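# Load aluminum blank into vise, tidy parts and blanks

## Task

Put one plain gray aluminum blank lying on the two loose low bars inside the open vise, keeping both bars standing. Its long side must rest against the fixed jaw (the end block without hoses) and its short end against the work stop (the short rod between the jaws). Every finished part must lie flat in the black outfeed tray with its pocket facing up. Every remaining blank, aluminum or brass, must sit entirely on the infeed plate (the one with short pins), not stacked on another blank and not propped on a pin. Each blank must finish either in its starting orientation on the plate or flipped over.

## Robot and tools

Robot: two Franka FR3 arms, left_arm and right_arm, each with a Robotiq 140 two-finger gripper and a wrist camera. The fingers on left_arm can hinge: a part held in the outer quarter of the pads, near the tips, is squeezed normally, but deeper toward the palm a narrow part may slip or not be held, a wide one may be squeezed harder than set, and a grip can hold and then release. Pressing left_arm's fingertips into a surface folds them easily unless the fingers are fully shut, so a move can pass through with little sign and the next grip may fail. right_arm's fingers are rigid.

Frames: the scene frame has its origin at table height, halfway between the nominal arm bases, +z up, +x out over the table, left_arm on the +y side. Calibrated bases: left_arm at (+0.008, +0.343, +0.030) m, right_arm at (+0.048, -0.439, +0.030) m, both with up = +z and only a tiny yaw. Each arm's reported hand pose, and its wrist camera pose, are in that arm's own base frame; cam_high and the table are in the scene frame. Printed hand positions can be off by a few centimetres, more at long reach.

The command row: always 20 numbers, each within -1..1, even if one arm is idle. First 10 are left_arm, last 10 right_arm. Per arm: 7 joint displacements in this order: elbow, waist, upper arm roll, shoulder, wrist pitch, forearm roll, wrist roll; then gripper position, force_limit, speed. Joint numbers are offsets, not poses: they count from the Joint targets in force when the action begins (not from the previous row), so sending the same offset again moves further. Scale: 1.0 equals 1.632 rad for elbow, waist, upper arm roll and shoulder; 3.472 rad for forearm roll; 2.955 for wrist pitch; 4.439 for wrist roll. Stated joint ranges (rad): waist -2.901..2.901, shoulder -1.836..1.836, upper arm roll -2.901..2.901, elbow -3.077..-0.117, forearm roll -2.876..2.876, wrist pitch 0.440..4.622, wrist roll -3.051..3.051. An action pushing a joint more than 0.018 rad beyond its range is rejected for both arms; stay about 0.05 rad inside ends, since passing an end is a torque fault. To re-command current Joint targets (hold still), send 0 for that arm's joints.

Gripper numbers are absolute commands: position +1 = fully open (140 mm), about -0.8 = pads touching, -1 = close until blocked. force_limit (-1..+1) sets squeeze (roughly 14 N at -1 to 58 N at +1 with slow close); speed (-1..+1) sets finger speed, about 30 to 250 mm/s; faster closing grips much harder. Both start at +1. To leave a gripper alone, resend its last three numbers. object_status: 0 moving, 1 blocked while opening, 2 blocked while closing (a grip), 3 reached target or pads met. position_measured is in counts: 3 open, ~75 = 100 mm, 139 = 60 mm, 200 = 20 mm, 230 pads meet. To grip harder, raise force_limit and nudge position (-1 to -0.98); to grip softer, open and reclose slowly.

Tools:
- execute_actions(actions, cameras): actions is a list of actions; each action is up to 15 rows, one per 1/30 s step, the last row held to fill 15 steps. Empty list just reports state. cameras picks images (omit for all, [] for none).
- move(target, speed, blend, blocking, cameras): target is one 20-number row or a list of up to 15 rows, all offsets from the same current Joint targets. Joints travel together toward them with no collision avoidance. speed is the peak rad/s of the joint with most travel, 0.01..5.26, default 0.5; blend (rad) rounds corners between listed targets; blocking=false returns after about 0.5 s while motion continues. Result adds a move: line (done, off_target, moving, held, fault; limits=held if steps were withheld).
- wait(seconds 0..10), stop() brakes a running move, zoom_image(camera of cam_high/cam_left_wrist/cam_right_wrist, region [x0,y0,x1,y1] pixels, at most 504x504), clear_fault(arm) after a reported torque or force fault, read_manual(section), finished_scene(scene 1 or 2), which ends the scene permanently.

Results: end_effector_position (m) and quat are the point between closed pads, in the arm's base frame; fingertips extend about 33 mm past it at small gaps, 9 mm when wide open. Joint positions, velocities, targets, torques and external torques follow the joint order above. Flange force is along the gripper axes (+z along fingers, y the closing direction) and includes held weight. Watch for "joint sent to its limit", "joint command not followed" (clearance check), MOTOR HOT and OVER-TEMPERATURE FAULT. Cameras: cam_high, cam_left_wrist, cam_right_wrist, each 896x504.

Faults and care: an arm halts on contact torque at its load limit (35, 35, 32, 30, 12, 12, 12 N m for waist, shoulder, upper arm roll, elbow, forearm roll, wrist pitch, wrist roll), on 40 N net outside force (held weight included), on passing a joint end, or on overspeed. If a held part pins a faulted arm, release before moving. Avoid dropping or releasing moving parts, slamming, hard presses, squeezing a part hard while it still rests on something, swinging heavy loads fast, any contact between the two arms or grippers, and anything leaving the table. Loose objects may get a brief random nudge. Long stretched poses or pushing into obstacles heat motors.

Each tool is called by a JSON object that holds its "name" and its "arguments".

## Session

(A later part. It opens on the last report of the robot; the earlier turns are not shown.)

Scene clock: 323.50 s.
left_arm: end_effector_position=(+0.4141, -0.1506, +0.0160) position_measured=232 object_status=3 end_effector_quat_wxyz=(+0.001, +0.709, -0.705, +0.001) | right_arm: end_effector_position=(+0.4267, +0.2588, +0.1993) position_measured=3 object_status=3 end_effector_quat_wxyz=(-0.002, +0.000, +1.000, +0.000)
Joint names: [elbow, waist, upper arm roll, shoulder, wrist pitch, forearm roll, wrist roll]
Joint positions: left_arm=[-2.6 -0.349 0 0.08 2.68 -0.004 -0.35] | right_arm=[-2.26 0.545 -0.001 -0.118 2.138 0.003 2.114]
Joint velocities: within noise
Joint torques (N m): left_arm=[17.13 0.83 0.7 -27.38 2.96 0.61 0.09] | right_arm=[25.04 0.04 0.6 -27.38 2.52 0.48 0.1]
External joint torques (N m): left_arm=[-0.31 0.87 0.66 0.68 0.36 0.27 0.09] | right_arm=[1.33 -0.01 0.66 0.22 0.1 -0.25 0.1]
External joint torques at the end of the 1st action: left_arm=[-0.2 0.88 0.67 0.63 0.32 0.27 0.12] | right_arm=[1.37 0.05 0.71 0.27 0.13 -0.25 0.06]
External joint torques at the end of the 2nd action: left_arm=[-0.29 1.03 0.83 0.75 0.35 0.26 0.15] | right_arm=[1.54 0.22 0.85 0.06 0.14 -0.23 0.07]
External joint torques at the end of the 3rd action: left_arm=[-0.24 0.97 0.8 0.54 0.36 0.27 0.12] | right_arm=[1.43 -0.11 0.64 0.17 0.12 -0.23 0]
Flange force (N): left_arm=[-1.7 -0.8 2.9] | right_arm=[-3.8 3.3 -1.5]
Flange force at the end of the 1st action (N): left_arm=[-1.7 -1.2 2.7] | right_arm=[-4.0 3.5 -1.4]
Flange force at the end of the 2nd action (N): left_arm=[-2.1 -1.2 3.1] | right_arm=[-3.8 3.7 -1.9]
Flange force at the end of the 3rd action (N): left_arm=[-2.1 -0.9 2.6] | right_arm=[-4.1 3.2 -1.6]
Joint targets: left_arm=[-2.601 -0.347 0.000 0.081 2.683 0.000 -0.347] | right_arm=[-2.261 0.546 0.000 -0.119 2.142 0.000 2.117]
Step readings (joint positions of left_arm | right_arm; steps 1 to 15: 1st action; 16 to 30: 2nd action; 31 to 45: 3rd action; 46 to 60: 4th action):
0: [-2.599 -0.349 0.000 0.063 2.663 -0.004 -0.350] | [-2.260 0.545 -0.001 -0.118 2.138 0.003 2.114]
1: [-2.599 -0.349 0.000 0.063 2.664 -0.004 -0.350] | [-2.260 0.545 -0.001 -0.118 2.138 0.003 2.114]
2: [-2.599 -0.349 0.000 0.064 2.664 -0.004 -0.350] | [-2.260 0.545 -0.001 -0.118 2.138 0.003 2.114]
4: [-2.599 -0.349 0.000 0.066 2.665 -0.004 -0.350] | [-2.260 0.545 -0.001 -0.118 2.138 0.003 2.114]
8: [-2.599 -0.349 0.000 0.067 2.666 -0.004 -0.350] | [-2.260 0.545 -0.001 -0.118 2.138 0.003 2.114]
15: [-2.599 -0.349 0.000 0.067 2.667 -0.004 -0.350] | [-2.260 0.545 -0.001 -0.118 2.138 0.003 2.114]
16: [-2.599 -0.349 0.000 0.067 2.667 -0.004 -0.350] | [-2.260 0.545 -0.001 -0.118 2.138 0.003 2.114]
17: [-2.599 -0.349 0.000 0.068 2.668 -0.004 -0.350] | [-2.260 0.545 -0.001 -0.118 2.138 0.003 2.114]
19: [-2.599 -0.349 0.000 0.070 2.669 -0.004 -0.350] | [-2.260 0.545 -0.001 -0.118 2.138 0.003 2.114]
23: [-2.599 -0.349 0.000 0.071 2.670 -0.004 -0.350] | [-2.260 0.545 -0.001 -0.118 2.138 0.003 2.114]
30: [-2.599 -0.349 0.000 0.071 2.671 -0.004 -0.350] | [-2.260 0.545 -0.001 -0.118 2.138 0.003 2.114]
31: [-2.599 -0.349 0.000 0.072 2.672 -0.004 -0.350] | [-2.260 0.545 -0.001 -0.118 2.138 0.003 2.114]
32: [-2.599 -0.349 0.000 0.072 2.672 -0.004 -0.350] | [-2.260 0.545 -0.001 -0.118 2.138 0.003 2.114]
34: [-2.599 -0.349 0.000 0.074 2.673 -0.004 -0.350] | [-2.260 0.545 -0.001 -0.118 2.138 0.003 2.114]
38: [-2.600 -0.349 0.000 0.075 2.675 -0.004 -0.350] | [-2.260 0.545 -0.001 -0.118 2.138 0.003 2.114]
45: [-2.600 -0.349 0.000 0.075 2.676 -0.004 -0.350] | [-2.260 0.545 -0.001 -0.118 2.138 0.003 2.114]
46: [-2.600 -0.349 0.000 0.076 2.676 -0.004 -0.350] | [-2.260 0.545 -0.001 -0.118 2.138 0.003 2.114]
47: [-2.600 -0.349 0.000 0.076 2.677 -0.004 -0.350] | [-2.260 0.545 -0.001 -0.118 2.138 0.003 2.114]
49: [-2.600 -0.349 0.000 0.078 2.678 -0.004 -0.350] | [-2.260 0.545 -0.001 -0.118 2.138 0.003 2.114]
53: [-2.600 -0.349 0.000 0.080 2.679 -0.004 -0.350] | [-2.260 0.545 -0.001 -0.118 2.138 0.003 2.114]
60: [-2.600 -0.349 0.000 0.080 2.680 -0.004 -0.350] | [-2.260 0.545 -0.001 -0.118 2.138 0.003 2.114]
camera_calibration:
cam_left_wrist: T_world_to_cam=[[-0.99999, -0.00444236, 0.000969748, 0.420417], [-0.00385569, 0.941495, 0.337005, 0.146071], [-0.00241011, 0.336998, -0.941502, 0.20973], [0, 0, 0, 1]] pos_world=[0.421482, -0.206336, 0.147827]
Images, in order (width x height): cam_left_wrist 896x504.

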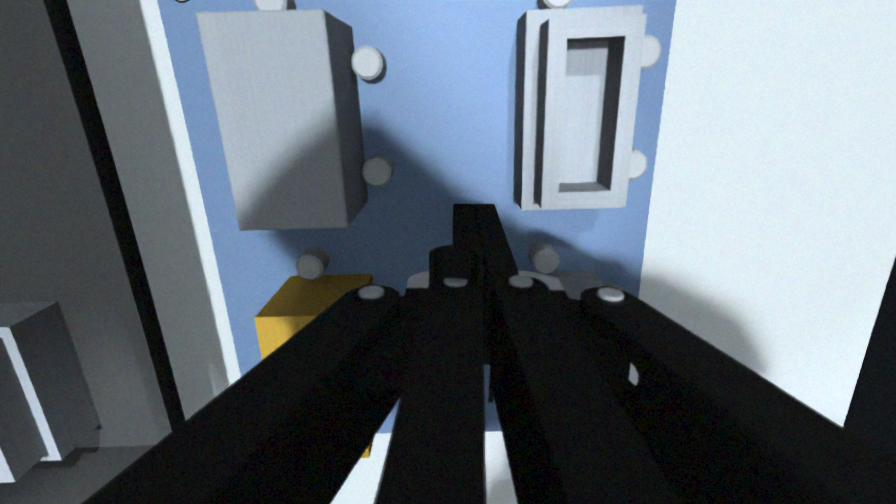

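{"name": "execute_actions", "arguments": {"actions": [[[-0.000132, 0, 0, 0.002512, 0.00146, 0, 0, -1, -1, -0.5, 0, 0, 0, 0, 0, 0, 0, 1, 1, 1]], [[-0.000132, 0, 0, 0.002512, 0.00146, 0, 0, -1, -1, -0.5, 0, 0, 0, 0, 0, 0, 0, 1, 1, 1]], [[-0.000132, 0, 0, 0.002512, 0.00146, 0, 0, -1, -1, -0.5, 0, 0, 0, 0, 0, 0, 0, 1, 1, 1]]], "cameras": []}}

Scene clock: 327.43 s.
left_arm: end_effector_position=(+0.4139, -0.1505, +0.0115) position_measured=232 object_status=3 end_effector_quat_wxyz=(+0.001, +0.709, -0.705, +0.001) | right_arm: end_effector_position=(+0.4268, +0.2588, +0.1993) position_measured=3 object_status=3 end_effector_quat_wxyz=(-0.002, +0.000, +1.000, +0.000)
Joint names: [elbow, waist, upper arm roll, shoulder, wrist pitch, forearm roll, wrist roll]
Joint positions: left_arm=[-2.601 -0.349 0 0.092 2.693 -0.004 -0.35] | right_arm=[-2.26 0.545 -0.001 -0.118 2.138 0.003 2.114]
Joint velocities: within noise
Joint torques (N m): left_arm=[16.91 0.86 0.7 -27.63 2.93 0.59 0.12] | right_arm=[25.17 0.03 0.66 -27.26 2.51 0.49 0.1]
External joint torques (N m): left_arm=[-0.28 1.03 0.79 0.59 0.33 0.26 0.12] | right_arm=[1.56 -0.02 0.72 0.21 0.1 -0.24 0.1]
External joint torques at the end of the 1st action: left_arm=[-0.21 0.86 0.73 0.55 0.36 0.28 0.07] | right_arm=[1.25 0.09 0.81 0.39 0.11 -0.23 0.09]
External joint torques at the end of the 2nd action: left_arm=[-0.23 0.99 0.83 0.55 0.41 0.26 0.08] | right_arm=[1.4 0.05 0.65 0.21 0.1 -0.23 0.07]
Flange force (N): left_arm=[-2.2 -0.8 2.6] | right_arm=[-4.4 3.8 -1.8]
Flange force at the end of the 1st action (N): left_arm=[-1.7 -0.9 2.6] | right_arm=[-3.9 3.6 -1.2]
Flange force at the end of the 2nd action (N): left_arm=[-2.0 -0.8 2.7] | right_arm=[-4.0 3.4 -1.6]
Joint targets: left_arm=[-2.602 -0.347 0.000 0.093 2.696 0.000 -0.347] | right_arm=[-2.261 0.546 0.000 -0.119 2.142 0.000 2.117]
Step readings (joint positions of left_arm | right_arm; steps 1 to 15: 1st action; 16 to 30: 2nd action; 31 to 45: 3rd action):
0: [-2.600 -0.349 0.000 0.080 2.681 -0.004 -0.350] | [-2.260 0.545 -0.001 -0.118 2.138 0.003 2.114]
1: [-2.600 -0.349 0.000 0.080 2.681 -0.004 -0.350] | [-2.260 0.545 -0.001 -0.118 2.138 0.003 2.114]
2: [-2.600 -0.349 0.000 0.081 2.681 -0.004 -0.350] | [-2.260 0.545 -0.001 -0.118 2.138 0.003 2.114]
4: [-2.600 -0.349 0.000 0.082 2.682 -0.004 -0.350] | [-2.260 0.545 -0.001 -0.118 2.138 0.003 2.114]
8: [-2.600 -0.349 0.000 0.084 2.683 -0.004 -0.350] | [-2.260 0.545 -0.001 -0.118 2.138 0.003 2.114]
15: [-2.600 -0.349 0.000 0.084 2.684 -0.004 -0.350] | [-2.260 0.545 -0.001 -0.118 2.138 0.003 2.114]
16: [-2.600 -0.349 0.000 0.084 2.684 -0.004 -0.350] | [-2.260 0.545 -0.001 -0.118 2.138 0.003 2.114]
17: [-2.600 -0.349 0.000 0.085 2.685 -0.004 -0.350] | [-2.260 0.545 -0.001 -0.118 2.138 0.003 2.114]
19: [-2.600 -0.349 0.000 0.087 2.686 -0.004 -0.350] | [-2.260 0.545 -0.001 -0.118 2.138 0.003 2.114]
23: [-2.600 -0.349 0.000 0.088 2.688 -0.004 -0.350] | [-2.260 0.545 -0.001 -0.118 2.138 0.003 2.114]
30: [-2.600 -0.349 0.000 0.088 2.688 -0.004 -0.350] | [-2.260 0.545 -0.001 -0.118 2.138 0.003 2.114]
31: [-2.600 -0.349 0.000 0.088 2.689 -0.004 -0.350] | [-2.260 0.545 -0.001 -0.118 2.138 0.003 2.114]
32: [-2.600 -0.349 0.000 0.089 2.690 -0.004 -0.350] | [-2.260 0.545 -0.001 -0.118 2.138 0.003 2.114]
34: [-2.600 -0.349 0.000 0.091 2.691 -0.004 -0.350] | [-2.260 0.545 -0.001 -0.118 2.138 0.003 2.114]
38: [-2.600 -0.349 0.000 0.092 2.692 -0.004 -0.350] | [-2.260 0.545 -0.001 -0.118 2.138 0.003 2.114]
45: [-2.600 -0.349 0.000 0.092 2.693 -0.004 -0.350] | [-2.260 0.545 -0.001 -0.118 2.138 0.003 2.114]
No camera images: "cameras" was empty.

{"name": "execute_actions", "arguments": {"actions": [[[-0.000132, 0, 0, 0.002512, 0.00146, 0, 0, -1, -1, -0.5, 0, 0, 0, 0, 0, 0, 0, 1, 1, 1]], [[-0.000132, 0, 0, 0.002512, 0.00146, 0, 0, -1, -1, -0.5, 0, 0, 0, 0, 0, 0, 0, 1, 1, 1]]], "cameras": []}}

Scene clock: 330.20 s.
left_arm: end_effector_position=(+0.4148, -0.1508, +0.0114) position_measured=232 object_status=3 end_effector_quat_wxyz=(+0.000, +0.709, -0.705, +0.002) | right_arm: end_effector_position=(+0.4268, +0.2588, +0.1993) position_measured=3 object_status=3 end_effector_quat_wxyz=(-0.002, +0.000, +1.000, +0.000)
Joint names: [elbow, waist, upper arm roll, shoulder, wrist pitch, forearm roll, wrist roll]
Joint positions: left_arm=[-2.601 -0.349 0 0.093 2.697 -0.004 -0.35] | right_arm=[-2.26 0.545 -0.001 -0.118 2.138 0.002 2.114]
Joint velocities: within noise
Joint torques (N m): left_arm=[16.13 0.8 0.77 -23.12 3.62 0.61 0.08] | right_arm=[25.12 0.01 0.61 -27.33 2.53 0.5 0.09]
External joint torques (N m): left_arm=[-0.99 0.94 0.81 5.05 1.02 0.27 0.08] | right_arm=[1.33 0.01 0.72 0.4 0.09 -0.23 0.09]
External joint torques at the end of the 1st action: left_arm=[-0.37 0.85 0.74 2.76 0.69 0.26 0.11] | right_arm=[1.43 -0.02 0.68 0.3 0.08 -0.22 0.02]
Flange force (N): left_arm=[0.4 -7.2 17.3] | right_arm=[-4.2 3.7 -1.3]
Flange force at the end of the 1st action (N): left_arm=[-0.5 -4.6 9.8] | right_arm=[-4.4 3.5 -1.6]
Joint targets: left_arm=[-2.602 -0.347 0.000 0.102 2.704 0.000 -0.347] | right_arm=[-2.261 0.546 0.000 -0.119 2.142 0.000 2.117]
Step readings (joint positions of left_arm | right_arm; steps 1 to 15: 1st action; 16 to 30: 2nd action):
0: [-2.601 -0.349 0.000 0.092 2.693 -0.004 -0.350] | [-2.260 0.545 -0.001 -0.118 2.138 0.003 2.114]
1: [-2.601 -0.349 0.000 0.092 2.694 -0.004 -0.350] | [-2.260 0.545 -0.001 -0.118 2.138 0.003 2.114]
2: [-2.601 -0.349 0.000 0.092 2.694 -0.004 -0.350] | [-2.260 0.545 -0.001 -0.118 2.138 0.003 2.114]
4: [-2.601 -0.349 0.000 0.092 2.695 -0.004 -0.350] | [-2.260 0.545 -0.001 -0.118 2.138 0.003 2.114]
8: [-2.601 -0.349 0.000 0.093 2.695 -0.004 -0.350] | [-2.260 0.545 -0.001 -0.118 2.138 0.003 2.114]
15: [-2.601 -0.349 0.000 0.093 2.695 -0.004 -0.350] | [-2.260 0.545 -0.001 -0.118 2.138 0.003 2.114]
16: [-2.601 -0.349 0.000 0.093 2.695 -0.004 -0.350] | [-2.260 0.545 -0.001 -0.118 2.138 0.003 2.114]
17: [-2.601 -0.349 0.000 0.093 2.696 -0.004 -0.350] | [-2.260 0.545 -0.001 -0.118 2.138 0.003 2.114]
19: [-2.601 -0.349 0.000 0.093 2.696 -0.004 -0.350] | [-2.260 0.545 -0.001 -0.118 2.138 0.003 2.114]
23: [-2.601 -0.349 0.000 0.093 2.697 -0.004 -0.350] | [-2.260 0.545 -0.001 -0.118 2.138 0.003 2.114]
30: [-2.601 -0.349 0.000 0.093 2.697 -0.004 -0.350] | [-2.260 0.545 -0.001 -0.118 2.138 0.003 2.114]
No camera images: "cameras" was empty.

{"name": "move", "arguments": {"target": [[0.02174, 0, 0, -0.14305, -0.09101, 0, 0, -1, -1, -0.5, 0, 0, 0, 0, 0, 0, 0, 1, 1, 1], [-0.00029, -0.08212, 0, -0.13604, -0.07497, 0, -0.0302, -0.079, -1, -0.5, 0, 0, 0, 0, 0, 0, 0, 1, 1, 1]], "speed": [0.25, 0.4], "cameras": ["cam_left_wrist"]}}

Scene clock: 348.30 s.
left_arm: end_effector_position=(+0.3834, -0.2007, +0.0859) position_measured=139 object_status=0 end_effector_quat_wxyz=(+0.001, +0.707, -0.707, +0.001) | right_arm: end_effector_position=(+0.4268, +0.2588, +0.1993) position_measured=3 object_status=3 end_effector_quat_wxyz=(-0.002, +0.000, +1.000, +0.000)
Joint names: [elbow, waist, upper arm roll, shoulder, wrist pitch, forearm roll, wrist roll]
Joint positions: left_arm=[-2.601 -0.48 -0.002 -0.122 2.48 -0.003 -0.478] | right_arm=[-2.26 0.545 -0.001 -0.118 2.138 0.002 2.114]
Joint velocities: within noise
Joint torques (N m): left_arm=[20.21 0.11 0.8 -23.73 2.91 0.71 -0.18] | right_arm=[25.15 -0.02 0.58 -27.33 2.51 0.52 0.07]
External joint torques (N m): left_arm=[-0.24 0.14 0.93 0.34 0.29 0.23 -0.18] | right_arm=[1.43 -0.11 0.6 0.27 0.08 -0.21 0.07]
Flange force (N): left_arm=[-0.9 -0.5 1.8] | right_arm=[-4.3 3.4 -1.6]
Joint targets: left_arm=[-2.602 -0.481 0.000 -0.120 2.483 0.000 -0.481] | right_arm=[-2.261 0.546 0.000 -0.119 2.142 0.000 2.117]
move: done
camera_calibration:
cam_left_wrist: T_world_to_cam=[[-0.999998, 0.00143206, 0.00146123, 0.390515], [0.00184047, 0.941601, 0.336726, 0.167419], [-0.000893681, 0.336728, -0.941602, 0.291708], [0, 0, 0, 1]] pos_world=[0.390467, -0.256427, 0.217728]
Images, in order (width x height): cam_left_wrist 896x504.

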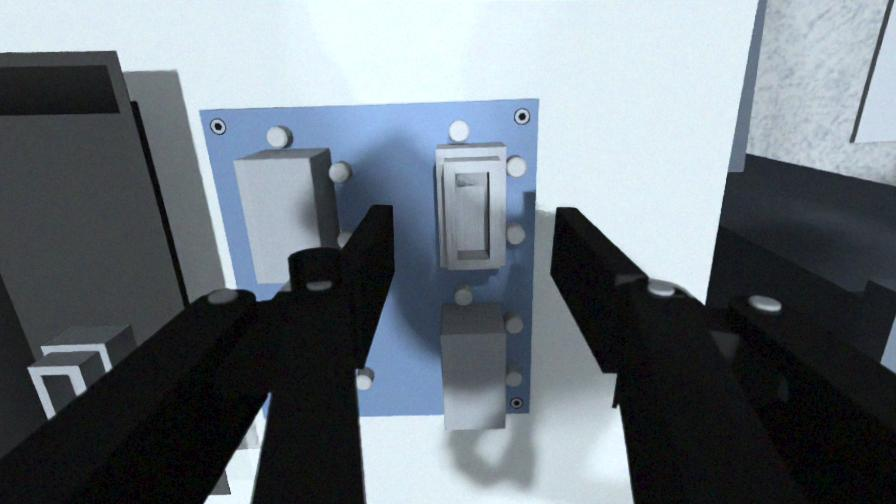

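{"name": "zoom_image", "arguments": {"camera": "cam_left_wrist", "region": [400, 110, 560, 290]}}

Scaled by 2.800 from the camera's 896x504 image, which has a finer 1280x720 frame.

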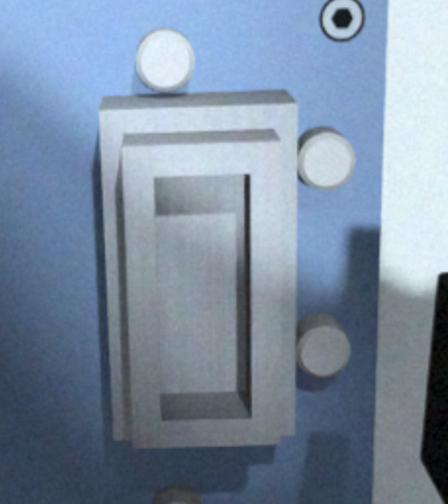

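{"name": "zoom_image", "arguments": {"camera": "cam_left_wrist", "region": [190, 90, 400, 300]}}

{"name": "zoom_image", "arguments": {"camera": "cam_left_wrist", "region": [400, 270, 560, 450]}}

Scaled by 2.400 from the camera's 896x504 image, which has a finer 1280x720 frame.

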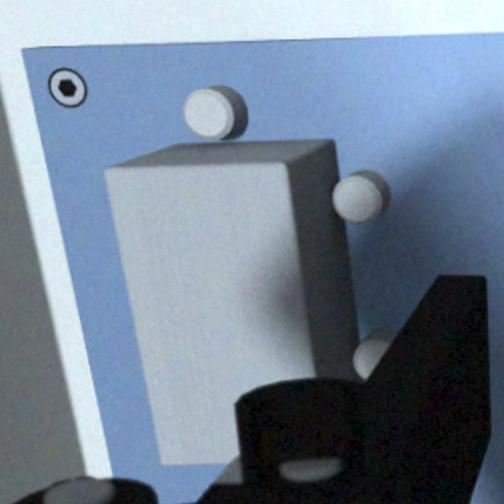

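Scaled by 2.800 from the camera's 896x504 image, which has a finer 1280x720 frame.

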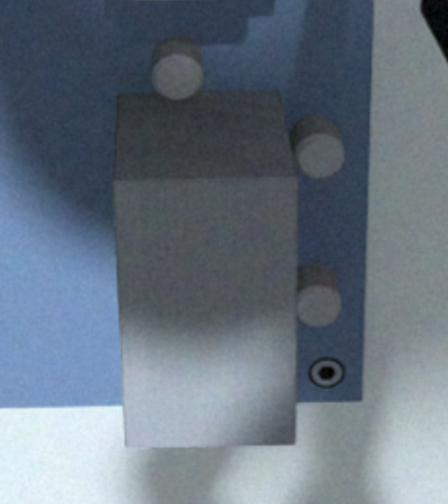

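{"name": "move", "arguments": {"target": [-0.014874, 0.003257, 0, 0.051811, 0.03683, 0, -0.011188, -0.079, -1, -0.5, 0, 0, 0, 0, 0, 0, 0, 1, 1, 1], "speed": 0.15, "cameras": ["cam_left_wrist"]}}

{"name": "zoom_image", "arguments": {"camera": "cam_left_wrist", "region": [370, 100, 590, 320]}}

Scene clock: 410.83 s.
left_arm: end_effector_position=(+0.3820, -0.1988, +0.0499) position_measured=139 object_status=3 end_effector_quat_wxyz=(+0.001, +0.724, -0.689, +0.000) | right_arm: end_effector_position=(+0.4268, +0.2588, +0.1993) position_measured=3 object_status=3 end_effector_quat_wxyz=(-0.002, +0.000, +1.000, +0.000)
Joint names: [elbow, waist, upper arm roll, shoulder, wrist pitch, forearm roll, wrist roll]
Joint positions: left_arm=[-2.626 -0.477 -0.002 -0.037 2.589 -0.003 -0.526] | right_arm=[-2.26 0.545 -0.001 -0.118 2.138 0.002 2.114]
Joint velocities: left_arm=[0 0 0 0 0.003 0 -0.007] | right_arm=[within noise]
Joint torques (N m): left_arm=[18.73 0.87 0.84 -24.87 3 0.66 -0.22] | right_arm=[25.09 0.02 0.68 -27.42 2.54 0.52 0.09]
External joint torques (N m): left_arm=[-0.03 0.95 0.95 0.45 0.41 0.25 -0.22] | right_arm=[1.43 0.03 0.8 0.09 0.12 -0.22 0.09]
Flange force (N): left_arm=[-1.1 -1.5 2.4] | right_arm=[-3.7 3.4 -1.7]
Joint targets: left_arm=[-2.627 -0.476 0.000 -0.036 2.591 0.000 -0.531] | right_arm=[-2.261 0.546 0.000 -0.119 2.142 0.000 2.117]
move: done
camera_calibration:
cam_left_wrist: T_world_to_cam=[[-0.998803, -0.0488827, 0.0017523, 0.378676], [-0.0454319, 0.940378, 0.337082, 0.195502], [-0.0181253, 0.336599, -0.941474, 0.263727], [0, 0, 0, 1]] pos_world=[0.391885, -0.254106, 0.181728]
Images, in order (width x height): cam_left_wrist 896x504.

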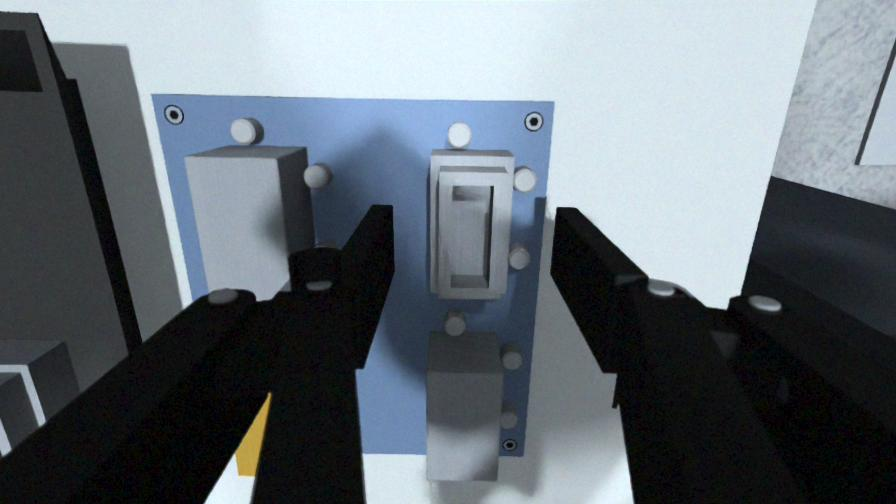

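Scaled by 2.291 from the camera's 896x504 image, which has a finer 1280x720 frame.

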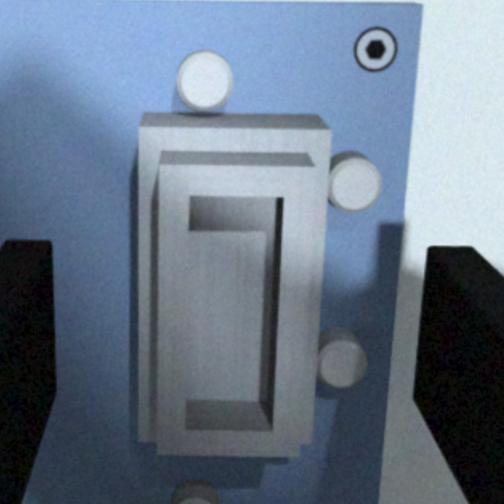

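{"name": "move", "arguments": {"target": [[-0.002594, 0, 0, 0.029322, 0.017627, 0, 0, -0.079, -1, -0.5, 0, 0, 0, 0, 0, 0, 0, 1, 1, 1], [-0.002594, 0, 0, 0.029322, 0.017627, 0, 0, -1, -1, -1, 0, 0, 0, 0, 0, 0, 0, 1, 1, 1]], "speed": 0.1, "cameras": ["cam_left_wrist"]}}

{"name": "zoom_image", "arguments": {"camera": "cam_left_wrist", "region": [370, 100, 590, 320]}}

Scene clock: 420.77 s.
left_arm: end_effector_position=(+0.3825, -0.1988, +0.0326) position_measured=192 object_status=2 end_effector_quat_wxyz=(+0.001, +0.725, -0.688, +0.001) | right_arm: end_effector_position=(+0.4268, +0.2588, +0.1993) position_measured=3 object_status=3 end_effector_quat_wxyz=(-0.002, +0.000, +1.000, +0.000)
Joint names: [elbow, waist, upper arm roll, shoulder, wrist pitch, forearm roll, wrist roll]
Joint positions: left_arm=[-2.63 -0.477 -0.002 0.01 2.642 -0.003 -0.528] | right_arm=[-2.26 0.545 -0.001 -0.118 2.138 0.002 2.114]
Joint velocities: within noise
Joint torques (N m): left_arm=[17.01 0.75 0.83 -24.35 2.83 0.62 -0.17] | right_arm=[25.17 0.02 0.54 -27.41 2.51 0.54 0.1]
External joint torques (N m): left_arm=[-0.93 0.93 1 1.86 0.24 0.24 -0.17] | right_arm=[1.47 -0.05 0.59 0.15 0.09 -0.2 0.1]
Flange force (N): left_arm=[-0.9 -2.1 6.1] | right_arm=[-4.1 3.4 -1.8]
Joint targets: left_arm=[-2.631 -0.476 0.000 0.012 2.644 0.000 -0.531] | right_arm=[-2.261 0.546 0.000 -0.119 2.142 0.000 2.117]
move: done
camera_calibration:
cam_left_wrist: T_world_to_cam=[[-0.998686, -0.0512351, 0.000625959, 0.378756], [-0.0480358, 0.940438, 0.336554, 0.202486], [-0.017832, 0.336081, -0.941664, 0.247234], [0, 0, 0, 1]] pos_world=[0.392394, -0.25411, 0.164427]
Images, in order (width x height): cam_left_wrist 896x504.

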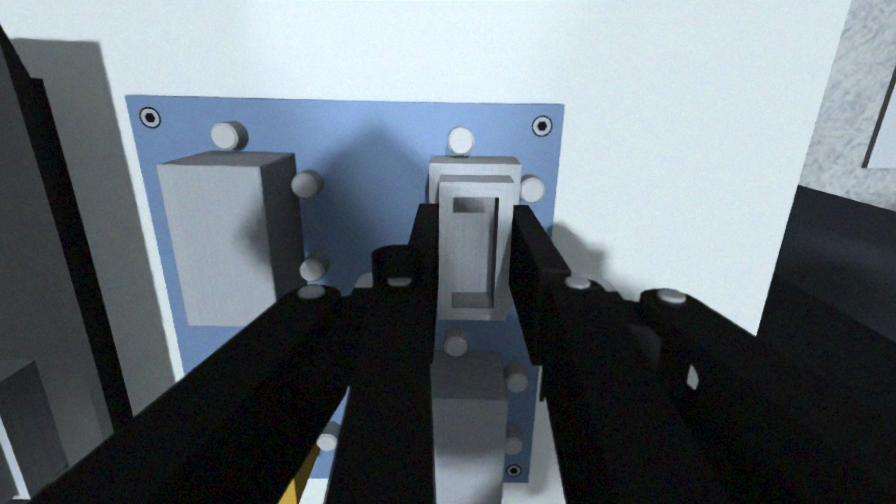

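Scaled by 2.291 from the camera's 896x504 image, which has a finer 1280x720 frame.

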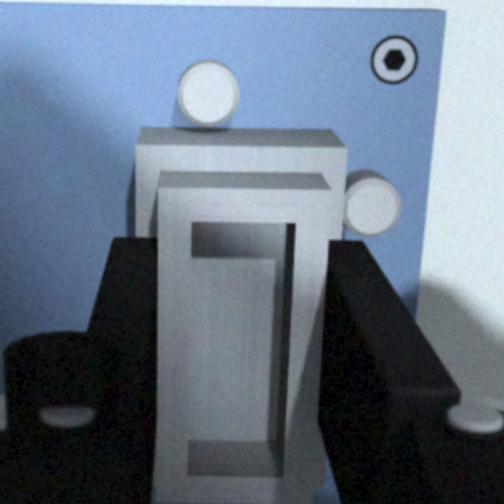

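{"name": "move", "arguments": {"target": [0.000588, 0, 0, -0.010301, -0.006014, 0, 0, -1, -1, -1, 0, 0, 0, 0, 0, 0, 0, 1, 1, 1], "speed": 0.05, "cameras": ["cam_left_wrist"]}}

Scene clock: 433.13 s.
left_arm: end_effector_position=(+0.3816, -0.1984, +0.0365) position_measured=192 object_status=2 end_effector_quat_wxyz=(+0.001, +0.725, -0.688, +0.000) | right_arm: end_effector_position=(+0.4268, +0.2588, +0.1993) position_measured=3 object_status=3 end_effector_quat_wxyz=(-0.002, +0.000, +1.000, +0.000)
Joint names: [elbow, waist, upper arm roll, shoulder, wrist pitch, forearm roll, wrist roll]
Joint positions: left_arm=[-2.63 -0.477 -0.002 -0.002 2.628 -0.003 -0.528] | right_arm=[-2.26 0.545 -0.001 -0.118 2.138 0.002 2.114]
Joint velocities: left_arm=[0 0 0 0.001 -0.004 0 0] | right_arm=[within noise]
Joint torques (N m): left_arm=[18.72 0.74 0.83 -27.11 2.53 0.64 -0.2] | right_arm=[25.18 0.03 0.61 -27.34 2.53 0.51 0.1]
External joint torques (N m): left_arm=[0.57 0.9 0.99 -1.13 -0.06 0.25 -0.2] | right_arm=[1.54 0.13 0.82 0.18 0.11 -0.22 0.1]
Flange force (N): left_arm=[-1.9 -0.1 -3.4] | right_arm=[-4.2 3.9 -1.8]
Joint targets: left_arm=[-2.630 -0.476 0.000 -0.005 2.626 0.000 -0.531] | right_arm=[-2.261 0.546 0.000 -0.119 2.142 0.000 2.117]
move: done
camera_calibration:
cam_left_wrist: T_world_to_cam=[[-0.998684, -0.051239, 0.00237774, 0.377869], [-0.0474307, 0.940121, 0.337524, 0.200379], [-0.0195297, 0.336967, -0.941314, 0.251626], [0, 0, 0, 1]] pos_world=[0.391789, -0.253808, 0.168328]
Images, in order (width x height): cam_left_wrist 896x504.

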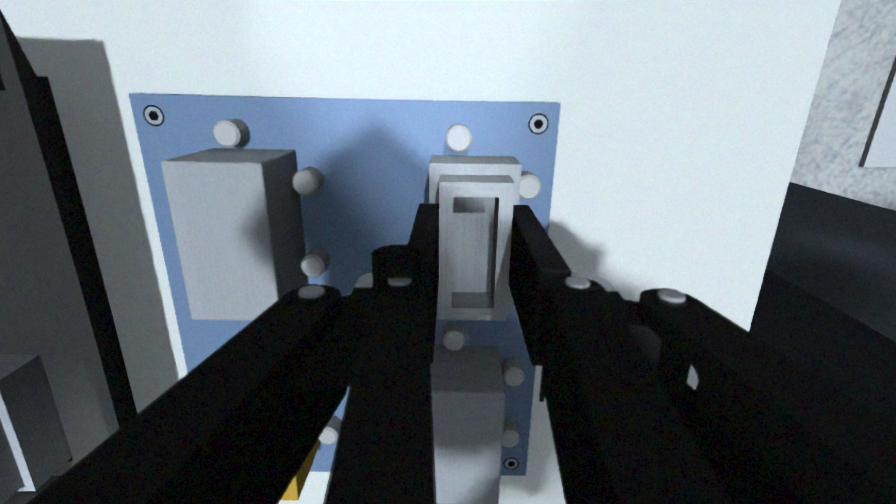

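{"name": "move", "arguments": {"target": [0.0363, 0, 0, -0.133157, -0.093589, 0, 0, -1, -1, -1, 0, 0, 0, 0, 0, 0, 0, 1, 1, 1], "speed": 0.2, "cameras": ["cam_left_wrist"]}}

Scene clock: 440.30 s.
left_arm: end_effector_position=(+0.3811, -0.1984, +0.1284) position_measured=192 object_status=2 end_effector_quat_wxyz=(+0.001, +0.725, -0.689, -0.001) | right_arm: end_effector_position=(+0.4268, +0.2588, +0.1993) position_measured=3 object_status=3 end_effector_quat_wxyz=(-0.002, +0.000, +1.000, +0.000)
Joint names: [elbow, waist, upper arm roll, shoulder, wrist pitch, forearm roll, wrist roll]
Joint positions: left_arm=[-2.573 -0.477 -0.002 -0.219 2.351 -0.003 -0.528] | right_arm=[-2.26 0.545 -0.001 -0.118 2.139 0.002 2.114]
Joint velocities: left_arm=[0.001 -0.001 0 -0.001 -0.004 0.001 0.001] | right_arm=[within noise]
Joint torques (N m): left_arm=[22.57 0.77 0.66 -23.02 2.58 0.79 -0.19] | right_arm=[25.15 0 0.57 -27.47 2.51 0.52 0.05]
External joint torques (N m): left_arm=[0.64 0.85 0.94 -0.88 -0.02 0.25 -0.19] | right_arm=[1.47 -0.09 0.59 0.09 0.09 -0.22 0.05]
Flange force (N): left_arm=[-1.9 -0.4 -2.4] | right_arm=[-4.0 3.2 -1.9]
Joint targets: left_arm=[-2.571 -0.476 0.000 -0.222 2.349 0.000 -0.531] | right_arm=[-2.261 0.546 0.000 -0.119 2.142 0.000 2.117]
move: done
camera_calibration:
cam_left_wrist: T_world_to_cam=[[-0.998709, -0.0506692, 0.00373582, 0.377047], [-0.0464311, 0.940078, 0.337783, 0.16887], [-0.0206271, 0.337173, -0.941217, 0.338582], [0, 0, 0, 1]] pos_world=[0.391385, -0.253807, 0.260229]
Images, in order (width x height): cam_left_wrist 896x504.

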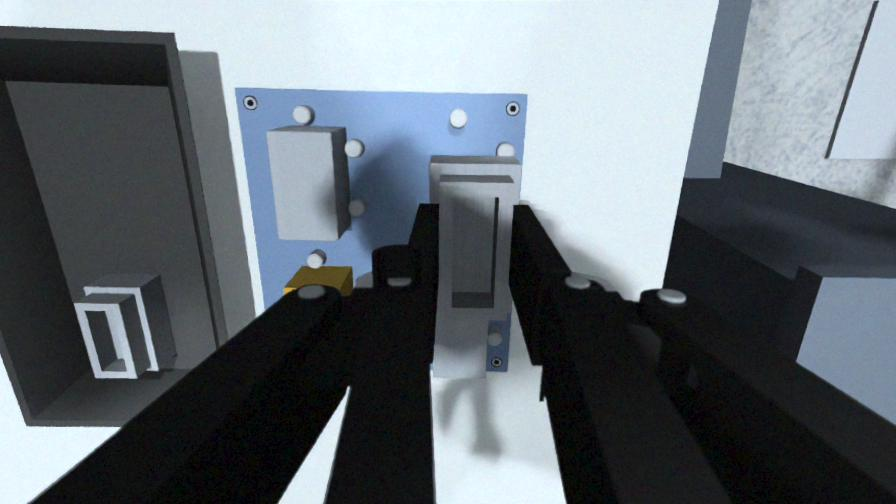

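{"name": "move", "arguments": {"target": [0.455186, 0.10111, 0, 0.352192, -0.056881, 0, 0.037173, -1, -1, -1, 0, 0, 0, 0, 0, 0, 0, 1, 1, 1], "speed": 0.4, "cameras": ["cam_left_wrist", "cam_high"]}}

Scene clock: 461.23 s.
left_arm: end_effector_position=(+0.6051, -0.1964, +0.1293) position_measured=192 object_status=2 end_effector_quat_wxyz=(+0.001, +0.728, -0.685, +0.000) | right_arm: end_effector_position=(+0.4268, +0.2588, +0.1993) position_measured=3 object_status=3 end_effector_quat_wxyz=(-0.002, +0.000, +1.000, +0.000)
Joint names: [elbow, waist, upper arm roll, shoulder, wrist pitch, forearm roll, wrist roll]
Joint positions: left_arm=[-1.83 -0.312 -0.001 0.353 2.183 -0.003 -0.371] | right_arm=[-2.26 0.545 -0.001 -0.118 2.139 0.002 2.114]
Joint velocities: left_arm=[-0.001 -0.001 -0.001 0.001 0 -0.001 0.007] | right_arm=[within noise]
Joint torques (N m): left_arm=[24.59 0.48 0.83 -43.05 2.59 0.85 0.19] | right_arm=[25.19 0.07 0.58 -27.37 2.5 0.54 0.09]
External joint torques (N m): left_arm=[1.07 0.71 0.71 -0.16 -0.01 0.23 0.19] | right_arm=[1.41 0.07 0.69 0.28 0.06 -0.19 0.09]
Flange force (N): left_arm=[0.2 -4.4 -1.2] | right_arm=[-4.2 3.6 -1.6]
Joint targets: left_arm=[-1.828 -0.311 0.000 0.353 2.181 0.000 -0.366] | right_arm=[-2.261 0.546 0.000 -0.119 2.142 0.000 2.117]
move: done
camera_calibration:
cam_left_wrist: T_world_to_cam=[[-0.998226, -0.0594936, 0.00240037, 0.599026], [-0.0552284, 0.940219, 0.336061, 0.182703], [-0.0222504, 0.335333, -0.941837, 0.344081], [0, 0, 0, 1]] pos_world=[0.61571, -0.251524, 0.261231]
Images, in order (width x height): cam_high 896x504, cam_left_wrist 896x504.

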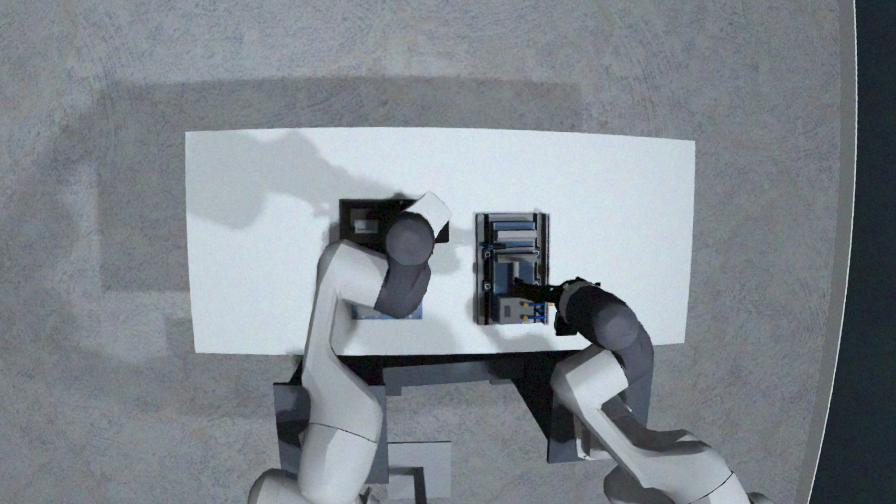

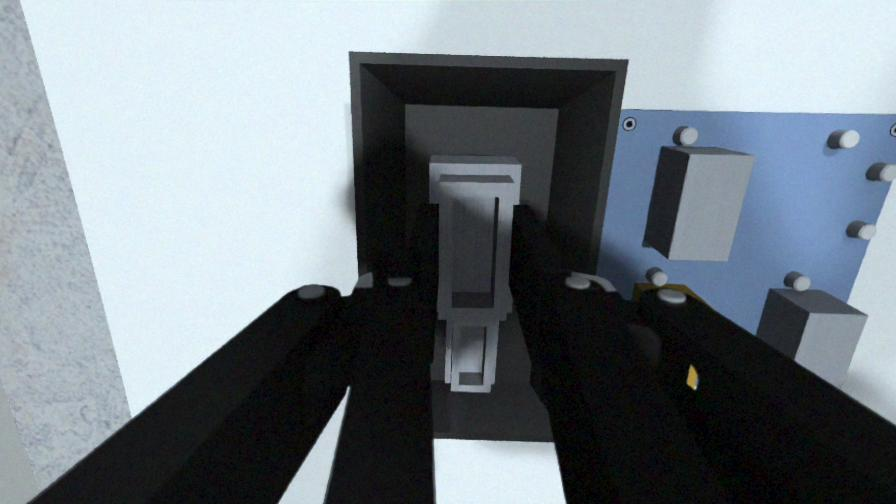

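{"name": "move", "arguments": {"target": [-0.053602, 0.002402, 0, 0.067218, 0.066727, 0, 0.000883, -1, -1, -1, 0, 0, 0, 0, 0, 0, 0, 1, 1, 1], "speed": 0.15, "cameras": ["cam_left_wrist"]}}

Scene clock: 476.13 s.
left_arm: end_effector_position=(+0.5966, -0.1912, +0.0391) position_measured=192 object_status=2 end_effector_quat_wxyz=(+0.002, +0.728, -0.686, -0.002) | right_arm: end_effector_position=(+0.4268, +0.2588, +0.1993) position_measured=3 object_status=3 end_effector_quat_wxyz=(-0.002, +0.000, +1.000, +0.000)
Joint names: [elbow, waist, upper arm roll, shoulder, wrist pitch, forearm roll, wrist roll]
Joint positions: left_arm=[-1.916 -0.309 -0.001 0.464 2.374 -0.003 -0.365] | right_arm=[-2.26 0.545 -0.001 -0.118 2.139 0.002 2.114]
Joint velocities: left_arm=[0 0 0 0 0.003 -0.001 0.001] | right_arm=[within noise]
Joint torques (N m): left_arm=[22.24 0.77 0.9 -44.77 2.98 0.77 0.12] | right_arm=[25.15 0.02 0.59 -27.37 2.5 0.53 0.08]
External joint torques (N m): left_arm=[0.66 1.14 0.82 -0.67 0.41 0.24 0.11] | right_arm=[1.45 0.08 0.76 0.26 0.08 -0.21 0.08]
Flange force (N): left_arm=[-1.6 -1.0 -0.5] | right_arm=[-4.2 3.7 -1.7]
Joint targets: left_arm=[-1.915 -0.307 0.000 0.462 2.378 0.000 -0.362] | right_arm=[-2.261 0.546 0.000 -0.119 2.142 0.000 2.117]
move: done
camera_calibration:
cam_left_wrist: T_world_to_cam=[[-0.998296, -0.0579998, 0.00643509, 0.591163], [-0.0524201, 0.939742, 0.337841, 0.205799], [-0.025642, 0.336928, -0.941181, 0.259424], [0, 0, 0, 1]] pos_world=[0.607596, -0.246518, 0.170834]
Images, in order (width x height): cam_left_wrist 896x504.

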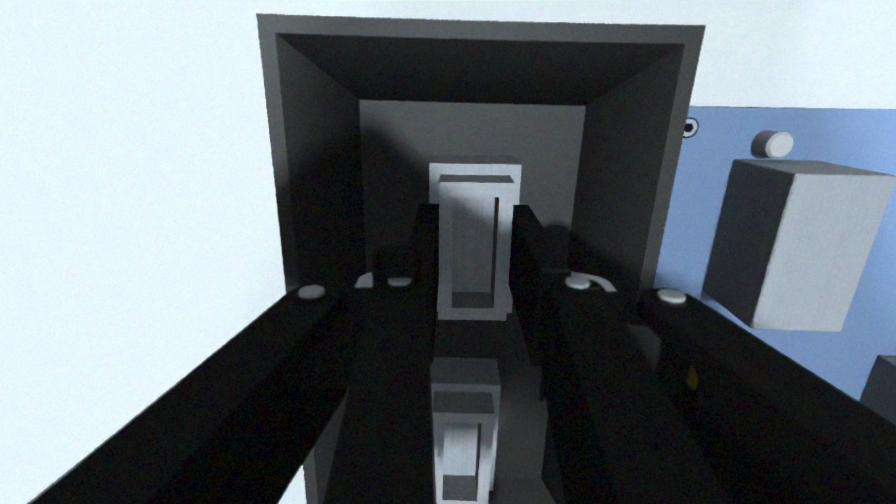

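{"name": "execute_actions", "arguments": {"actions": [[[-0.000246, 0, 0, 0.002122, 0.001307, 0, 0, -1, -1, -1, 0, 0, 0, 0, 0, 0, 0, 1, 1, 1]], [[-0.000246, 0, 0, 0.002122, 0.001307, 0, 0, -1, -1, -1, 0, 0, 0, 0, 0, 0, 0, 1, 1, 1]], [[-0.000246, 0, 0, 0.002122, 0.001307, 0, 0, -1, -1, -1, 0, 0, 0, 0, 0, 0, 0, 1, 1, 1]], [[-0.000184, 0, 0, 0.001591, 0.000981, 0, 0, -1, -1, -1, 0, 0, 0, 0, 0, 0, 0, 1, 1, 1]]], "cameras": []}}

Scene clock: 482.60 s.
left_arm: end_effector_position=(+0.5986, -0.1918, +0.0361) position_measured=192 object_status=2 end_effector_quat_wxyz=(+0.001, +0.728, -0.686, +0.001) | right_arm: end_effector_position=(+0.4268, +0.2588, +0.1993) position_measured=3 object_status=3 end_effector_quat_wxyz=(-0.002, +0.000, +1.000, +0.000)
Joint names: [elbow, waist, upper arm roll, shoulder, wrist pitch, forearm roll, wrist roll]
Joint positions: left_arm=[-1.916 -0.308 -0.001 0.47 2.387 -0.003 -0.365] | right_arm=[-2.26 0.545 -0.001 -0.118 2.139 0.002 2.114]
Joint velocities: within noise
Joint torques (N m): left_arm=[20.72 0.71 0.84 -40.97 3.39 0.75 0.09] | right_arm=[25.13 0.06 0.6 -27.37 2.51 0.53 0.08]
External joint torques (N m): left_arm=[-0.81 0.99 0.68 3.3 0.8 0.23 0.09] | right_arm=[1.54 0.11 0.77 0.09 0.1 -0.21 0.08]
External joint torques at the end of the 1st action: left_arm=[0.51 0.91 0.61 -0.47 0.47 0.24 0.08] | right_arm=[1.37 0.01 0.73 0.19 0.09 -0.21 0.08]
External joint torques at the end of the 2nd action: left_arm=[0.2 0.97 0.66 0.12 0.38 0.23 0.13] | right_arm=[1.31 0.09 0.8 0.3 0.06 -0.23 0.09]
External joint torques at the end of the 3rd action: left_arm=[-0.33 0.79 0.43 1.86 0.53 0.22 0.09] | right_arm=[1.37 0.04 0.7 0.47 0.05 -0.2 0.05]
Flange force (N): left_arm=[-0.2 -3.9 7.4] | right_arm=[-4.0 3.7 -2.0]
Flange force at the end of the 1st action (N): left_arm=[-1.3 -0.7 0.0] | right_arm=[-3.8 3.4 -1.6]
Flange force at the end of the 2nd action (N): left_arm=[-1.3 -1.1 0.9] | right_arm=[-3.9 3.6 -1.5]
Flange force at the end of the 3rd action (N): left_arm=[-0.3 -2.7 4.3] | right_arm=[-4.6 3.8 -1.4]
Joint targets: left_arm=[-1.917 -0.307 0.000 0.475 2.393 0.000 -0.362] | right_arm=[-2.261 0.546 0.000 -0.119 2.142 0.000 2.117]
Step readings (joint positions of left_arm | right_arm; steps 1 to 15: 1st action; 16 to 30: 2nd action; 31 to 45: 3rd action; 46 to 60: 4th action):
0: [-1.916 -0.308 -0.001 0.464 2.375 -0.003 -0.365] | [-2.260 0.545 -0.001 -0.118 2.139 0.002 2.114]
1: [-1.916 -0.308 -0.001 0.464 2.376 -0.003 -0.365] | [-2.260 0.545 -0.001 -0.118 2.139 0.002 2.114]
2: [-1.916 -0.308 -0.001 0.464 2.376 -0.003 -0.365] | [-2.260 0.545 -0.001 -0.118 2.139 0.002 2.114]
4: [-1.916 -0.308 -0.001 0.465 2.377 -0.003 -0.365] | [-2.260 0.545 -0.001 -0.118 2.139 0.002 2.114]
8: [-1.916 -0.308 -0.001 0.466 2.378 -0.003 -0.365] | [-2.260 0.545 -0.001 -0.118 2.139 0.002 2.114]
15: [-1.916 -0.308 -0.001 0.466 2.379 -0.003 -0.365] | [-2.260 0.545 -0.001 -0.118 2.139 0.002 2.114]
16: [-1.916 -0.308 -0.001 0.466 2.379 -0.003 -0.365] | [-2.260 0.545 -0.001 -0.118 2.139 0.002 2.114]
17: [-1.916 -0.308 -0.001 0.466 2.380 -0.003 -0.365] | [-2.260 0.545 -0.001 -0.118 2.139 0.002 2.114]
19: [-1.916 -0.308 -0.001 0.468 2.381 -0.003 -0.365] | [-2.260 0.545 -0.001 -0.118 2.139 0.002 2.114]
23: [-1.916 -0.308 -0.001 0.469 2.382 -0.003 -0.365] | [-2.260 0.545 -0.001 -0.118 2.139 0.002 2.114]
30: [-1.916 -0.308 -0.001 0.469 2.382 -0.003 -0.365] | [-2.260 0.545 -0.001 -0.118 2.139 0.002 2.114]
31: [-1.916 -0.308 -0.001 0.469 2.383 -0.003 -0.365] | [-2.260 0.545 -0.001 -0.118 2.139 0.002 2.114]
32: [-1.916 -0.308 -0.001 0.469 2.383 -0.003 -0.365] | [-2.260 0.545 -0.001 -0.118 2.139 0.002 2.114]
34: [-1.916 -0.308 -0.001 0.469 2.384 -0.003 -0.365] | [-2.260 0.545 -0.001 -0.118 2.139 0.002 2.114]
38: [-1.916 -0.308 -0.001 0.470 2.385 -0.003 -0.365] | [-2.260 0.545 -0.001 -0.118 2.139 0.002 2.114]
45: [-1.916 -0.308 -0.001 0.470 2.386 -0.003 -0.365] | [-2.260 0.545 -0.001 -0.118 2.139 0.002 2.114]
46: [-1.916 -0.308 -0.001 0.470 2.386 -0.003 -0.365] | [-2.260 0.545 -0.001 -0.118 2.139 0.002 2.114]
47: [-1.916 -0.308 -0.001 0.470 2.386 -0.003 -0.365] | [-2.260 0.545 -0.001 -0.118 2.139 0.002 2.114]
49: [-1.916 -0.308 -0.001 0.470 2.387 -0.003 -0.365] | [-2.260 0.545 -0.001 -0.118 2.139 0.002 2.114]
53: [-1.916 -0.308 -0.001 0.470 2.387 -0.003 -0.365] | [-2.260 0.545 -0.001 -0.118 2.139 0.002 2.114]
60: [-1.916 -0.308 -0.001 0.470 2.387 -0.003 -0.365] | [-2.260 0.545 -0.001 -0.118 2.139 0.002 2.114]
No camera images: "cameras" was empty.

{"name": "execute_actions", "arguments": {"actions": [[[0.000184, 0, 0, -0.001591, -0.000981, 0, 0, -1, -1, -1, 0, 0, 0, 0, 0, 0, 0, 1, 1, 1]], [[0, 0, 0, 0, 0, 0, 0, -0.25, -1, -1, 0, 0, 0, 0, 0, 0, 0, 1, 1, 1]], [[0, 0, 0, 0, 0, 0, 0, -0.25, -1, -1, 0, 0, 0, 0, 0, 0, 0, 1, 1, 1]]], "cameras": ["cam_left_wrist"]}}

Scene clock: 489.03 s.
left_arm: end_effector_position=(+0.5984, -0.1917, +0.0352) position_measured=160 object_status=3 end_effector_quat_wxyz=(+0.001, +0.728, -0.686, +0.001) | right_arm: end_effector_position=(+0.4268, +0.2588, +0.1993) position_measured=3 object_status=3 end_effector_quat_wxyz=(-0.002, +0.000, +1.000, +0.000)
Joint names: [elbow, waist, upper arm roll, shoulder, wrist pitch, forearm roll, wrist roll]
Joint positions: left_arm=[-1.916 -0.308 -0.001 0.472 2.388 -0.003 -0.365] | right_arm=[-2.26 0.545 -0.001 -0.118 2.139 0.002 2.114]
Joint velocities: within noise
Joint torques (N m): left_arm=[21.62 0.66 0.87 -43.65 2.83 0.76 0.09] | right_arm=[25.08 -0.03 0.58 -27.32 2.48 0.52 0.08]
External joint torques (N m): left_arm=[0.14 0.98 0.73 0.58 0.25 0.24 0.09] | right_arm=[1.26 -0.02 0.7 0.44 0.04 -0.22 0.08]
External joint torques at the end of the 1st action: left_arm=[-0.62 1.15 0.99 2.6 0.66 0.23 0.11] | right_arm=[1.5 -0.01 0.72 0.07 0.09 -0.22 0.08]
External joint torques at the end of the 2nd action: left_arm=[0.04 0.68 0.47 0.98 0.22 0.23 0.1] | right_arm=[1.33 0.05 0.69 0.27 0.06 -0.19 0.06]
Flange force (N): left_arm=[-0.9 -2.1 1.5] | right_arm=[-4.2 3.6 -1.3]
Flange force at the end of the 1st action (N): left_arm=[-0.8 -3.4 5.9] | right_arm=[-3.9 3.4 -1.9]
Flange force at the end of the 2nd action (N): left_arm=[-0.3 -2.5 2.1] | right_arm=[-3.9 3.4 -1.5]
Joint targets: left_arm=[-1.916 -0.307 0.000 0.473 2.390 0.000 -0.362] | right_arm=[-2.261 0.546 0.000 -0.119 2.142 0.000 2.117]
Step readings (joint positions of left_arm | right_arm; steps 1 to 15: 1st action; 16 to 30: 2nd action; 31 to 45: 3rd action):
0: [-1.916 -0.308 -0.001 0.470 2.387 -0.003 -0.365] | [-2.260 0.545 -0.001 -0.118 2.139 0.002 2.114]
1: [-1.916 -0.308 -0.001 0.470 2.387 -0.003 -0.365] | [-2.260 0.545 -0.001 -0.118 2.139 0.002 2.114]
2: [-1.916 -0.308 -0.001 0.470 2.387 -0.003 -0.365] | [-2.260 0.545 -0.001 -0.118 2.139 0.002 2.114]
4: [-1.916 -0.308 -0.001 0.470 2.387 -0.003 -0.365] | [-2.260 0.545 -0.001 -0.118 2.139 0.002 2.114]
8: [-1.916 -0.308 -0.001 0.470 2.387 -0.003 -0.365] | [-2.260 0.545 -0.001 -0.118 2.139 0.002 2.114]
15: [-1.916 -0.308 -0.001 0.470 2.387 -0.003 -0.365] | [-2.260 0.545 -0.001 -0.118 2.139 0.002 2.114]
16: [-1.916 -0.308 -0.001 0.470 2.387 -0.003 -0.365] | [-2.260 0.545 -0.001 -0.118 2.139 0.002 2.114]
17: [-1.916 -0.308 -0.001 0.470 2.387 -0.003 -0.365] | [-2.260 0.545 -0.001 -0.118 2.139 0.002 2.114]
19: [-1.916 -0.308 -0.001 0.470 2.388 -0.003 -0.365] | [-2.260 0.545 -0.001 -0.118 2.139 0.002 2.114]
23: [-1.916 -0.308 -0.001 0.471 2.388 -0.003 -0.365] | [-2.260 0.545 -0.001 -0.118 2.139 0.002 2.114]
30: [-1.916 -0.308 -0.001 0.471 2.388 -0.003 -0.365] | [-2.260 0.545 -0.001 -0.118 2.139 0.002 2.114]
31: [-1.916 -0.308 -0.001 0.471 2.388 -0.003 -0.365] | [-2.260 0.545 -0.001 -0.118 2.139 0.002 2.114]
32: [-1.916 -0.308 -0.001 0.471 2.388 -0.003 -0.365] | [-2.260 0.545 -0.001 -0.118 2.139 0.002 2.114]
34: [-1.916 -0.308 -0.001 0.471 2.388 -0.003 -0.365] | [-2.260 0.545 -0.001 -0.118 2.139 0.002 2.114]
38: [-1.916 -0.308 -0.001 0.471 2.388 -0.003 -0.365] | [-2.260 0.545 -0.001 -0.118 2.139 0.002 2.114]
45: [-1.916 -0.308 -0.001 0.471 2.388 -0.003 -0.365] | [-2.260 0.545 -0.001 -0.118 2.139 0.002 2.114]
camera_calibration:
cam_left_wrist: T_world_to_cam=[[-0.998322, -0.0578893, 0.00116834, 0.593204], [-0.0541324, 0.940313, 0.335977, 0.208889], [-0.0205481, 0.33535, -0.941869, 0.252694], [0, 0, 0, 1]] pos_world=[0.608709, -0.246822, 0.16713]
Images, in order (width x height): cam_left_wrist 896x504.

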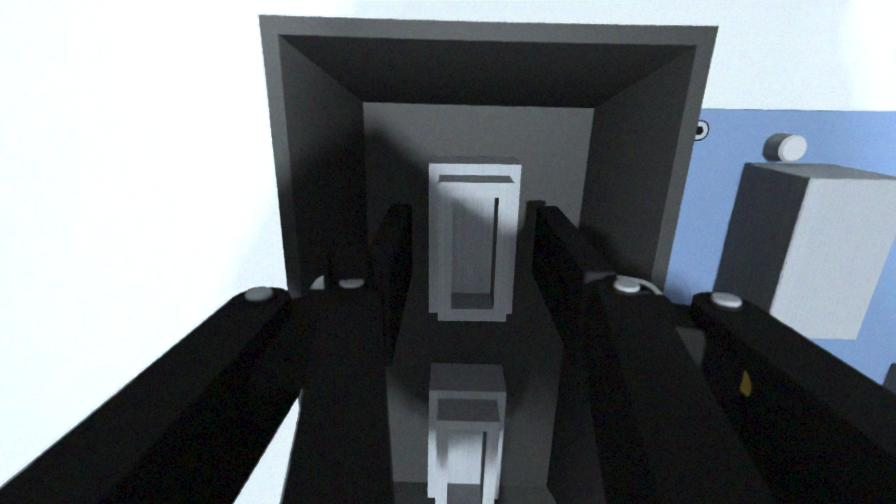

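{"name": "move", "arguments": {"target": [[0.031391, 0, 0, -0.088805, -0.06638, 0, 0, -0.25, -1, -1, 0, 0, 0, 0, 0, 0, 0, 1, 1, 1], [-0.115461, 0.49473, 0, -0.503846, -0.214497, 0, 0, -0.25, -1, -1, 0, 0, 0, 0, 0, 0, 0, 1, 1, 1]], "speed": [0.15, 0.5], "cameras": ["cam_high", "cam_left_wrist"]}}

Scene clock: 510.07 s.
left_arm: end_effector_position=(+0.3966, +0.2156, +0.3506) position_measured=160 object_status=3 end_effector_quat_wxyz=(+0.000, +0.939, -0.345, +0.002) | right_arm: end_effector_position=(+0.4268, +0.2588, +0.1993) position_measured=3 object_status=3 end_effector_quat_wxyz=(-0.002, +0.000, +1.000, +0.000)
Joint names: [elbow, waist, upper arm roll, shoulder, wrist pitch, forearm roll, wrist roll]
Joint positions: left_arm=[-2.104 0.499 0.001 -0.349 1.759 -0.003 -0.365] | right_arm=[-2.26 0.545 -0.001 -0.118 2.139 0.002 2.114]
Joint velocities: left_arm=[-0.001 0 0 0 -0.004 0.002 -0.001] | right_arm=[within noise]
Joint torques (N m): left_arm=[24.58 0.94 0.1 -20.48 2.56 0.93 0.11] | right_arm=[25.18 0 0.64 -27.33 2.51 0.54 0.12]
External joint torques (N m): left_arm=[-0.05 0.95 0.43 -0.14 -0.02 0.2 0.11] | right_arm=[1.46 -0.1 0.65 0.31 0.08 -0.19 0.12]
Flange force (N): left_arm=[-1.6 0.0 0.1] | right_arm=[-4.4 3.6 -1.6]
Joint targets: left_arm=[-2.105 0.501 0.000 -0.350 1.756 0.000 -0.362] | right_arm=[-2.261 0.546 0.000 -0.119 2.142 0.000 2.117]
move: done
camera_calibration:
cam_left_wrist: T_world_to_cam=[[-0.648633, -0.761101, -0.00101092, 0.428602], [-0.717529, 0.611055, 0.334311, 0.0436532], [-0.253827, 0.21757, -0.942462, 0.52712], [0, 0, 0, 1]] pos_world=[0.443124, 0.184849, 0.48263]
Images, in order (width x height): cam_high 896x504, cam_left_wrist 896x504.

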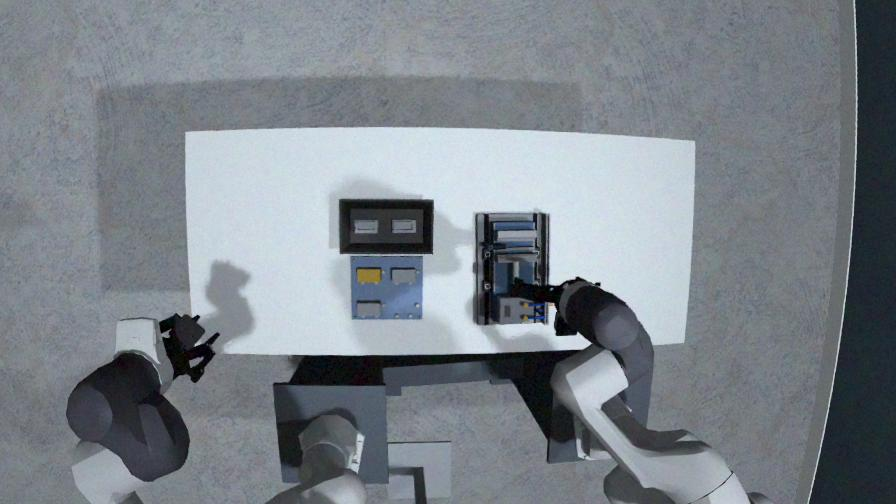

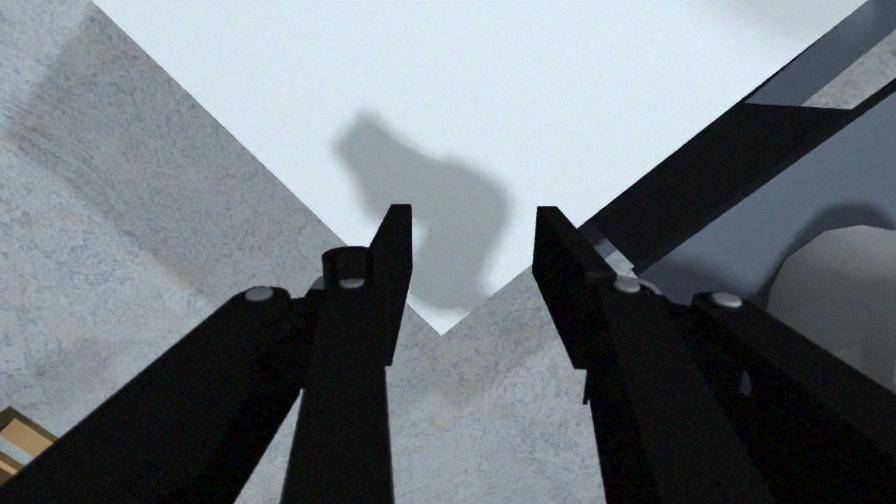

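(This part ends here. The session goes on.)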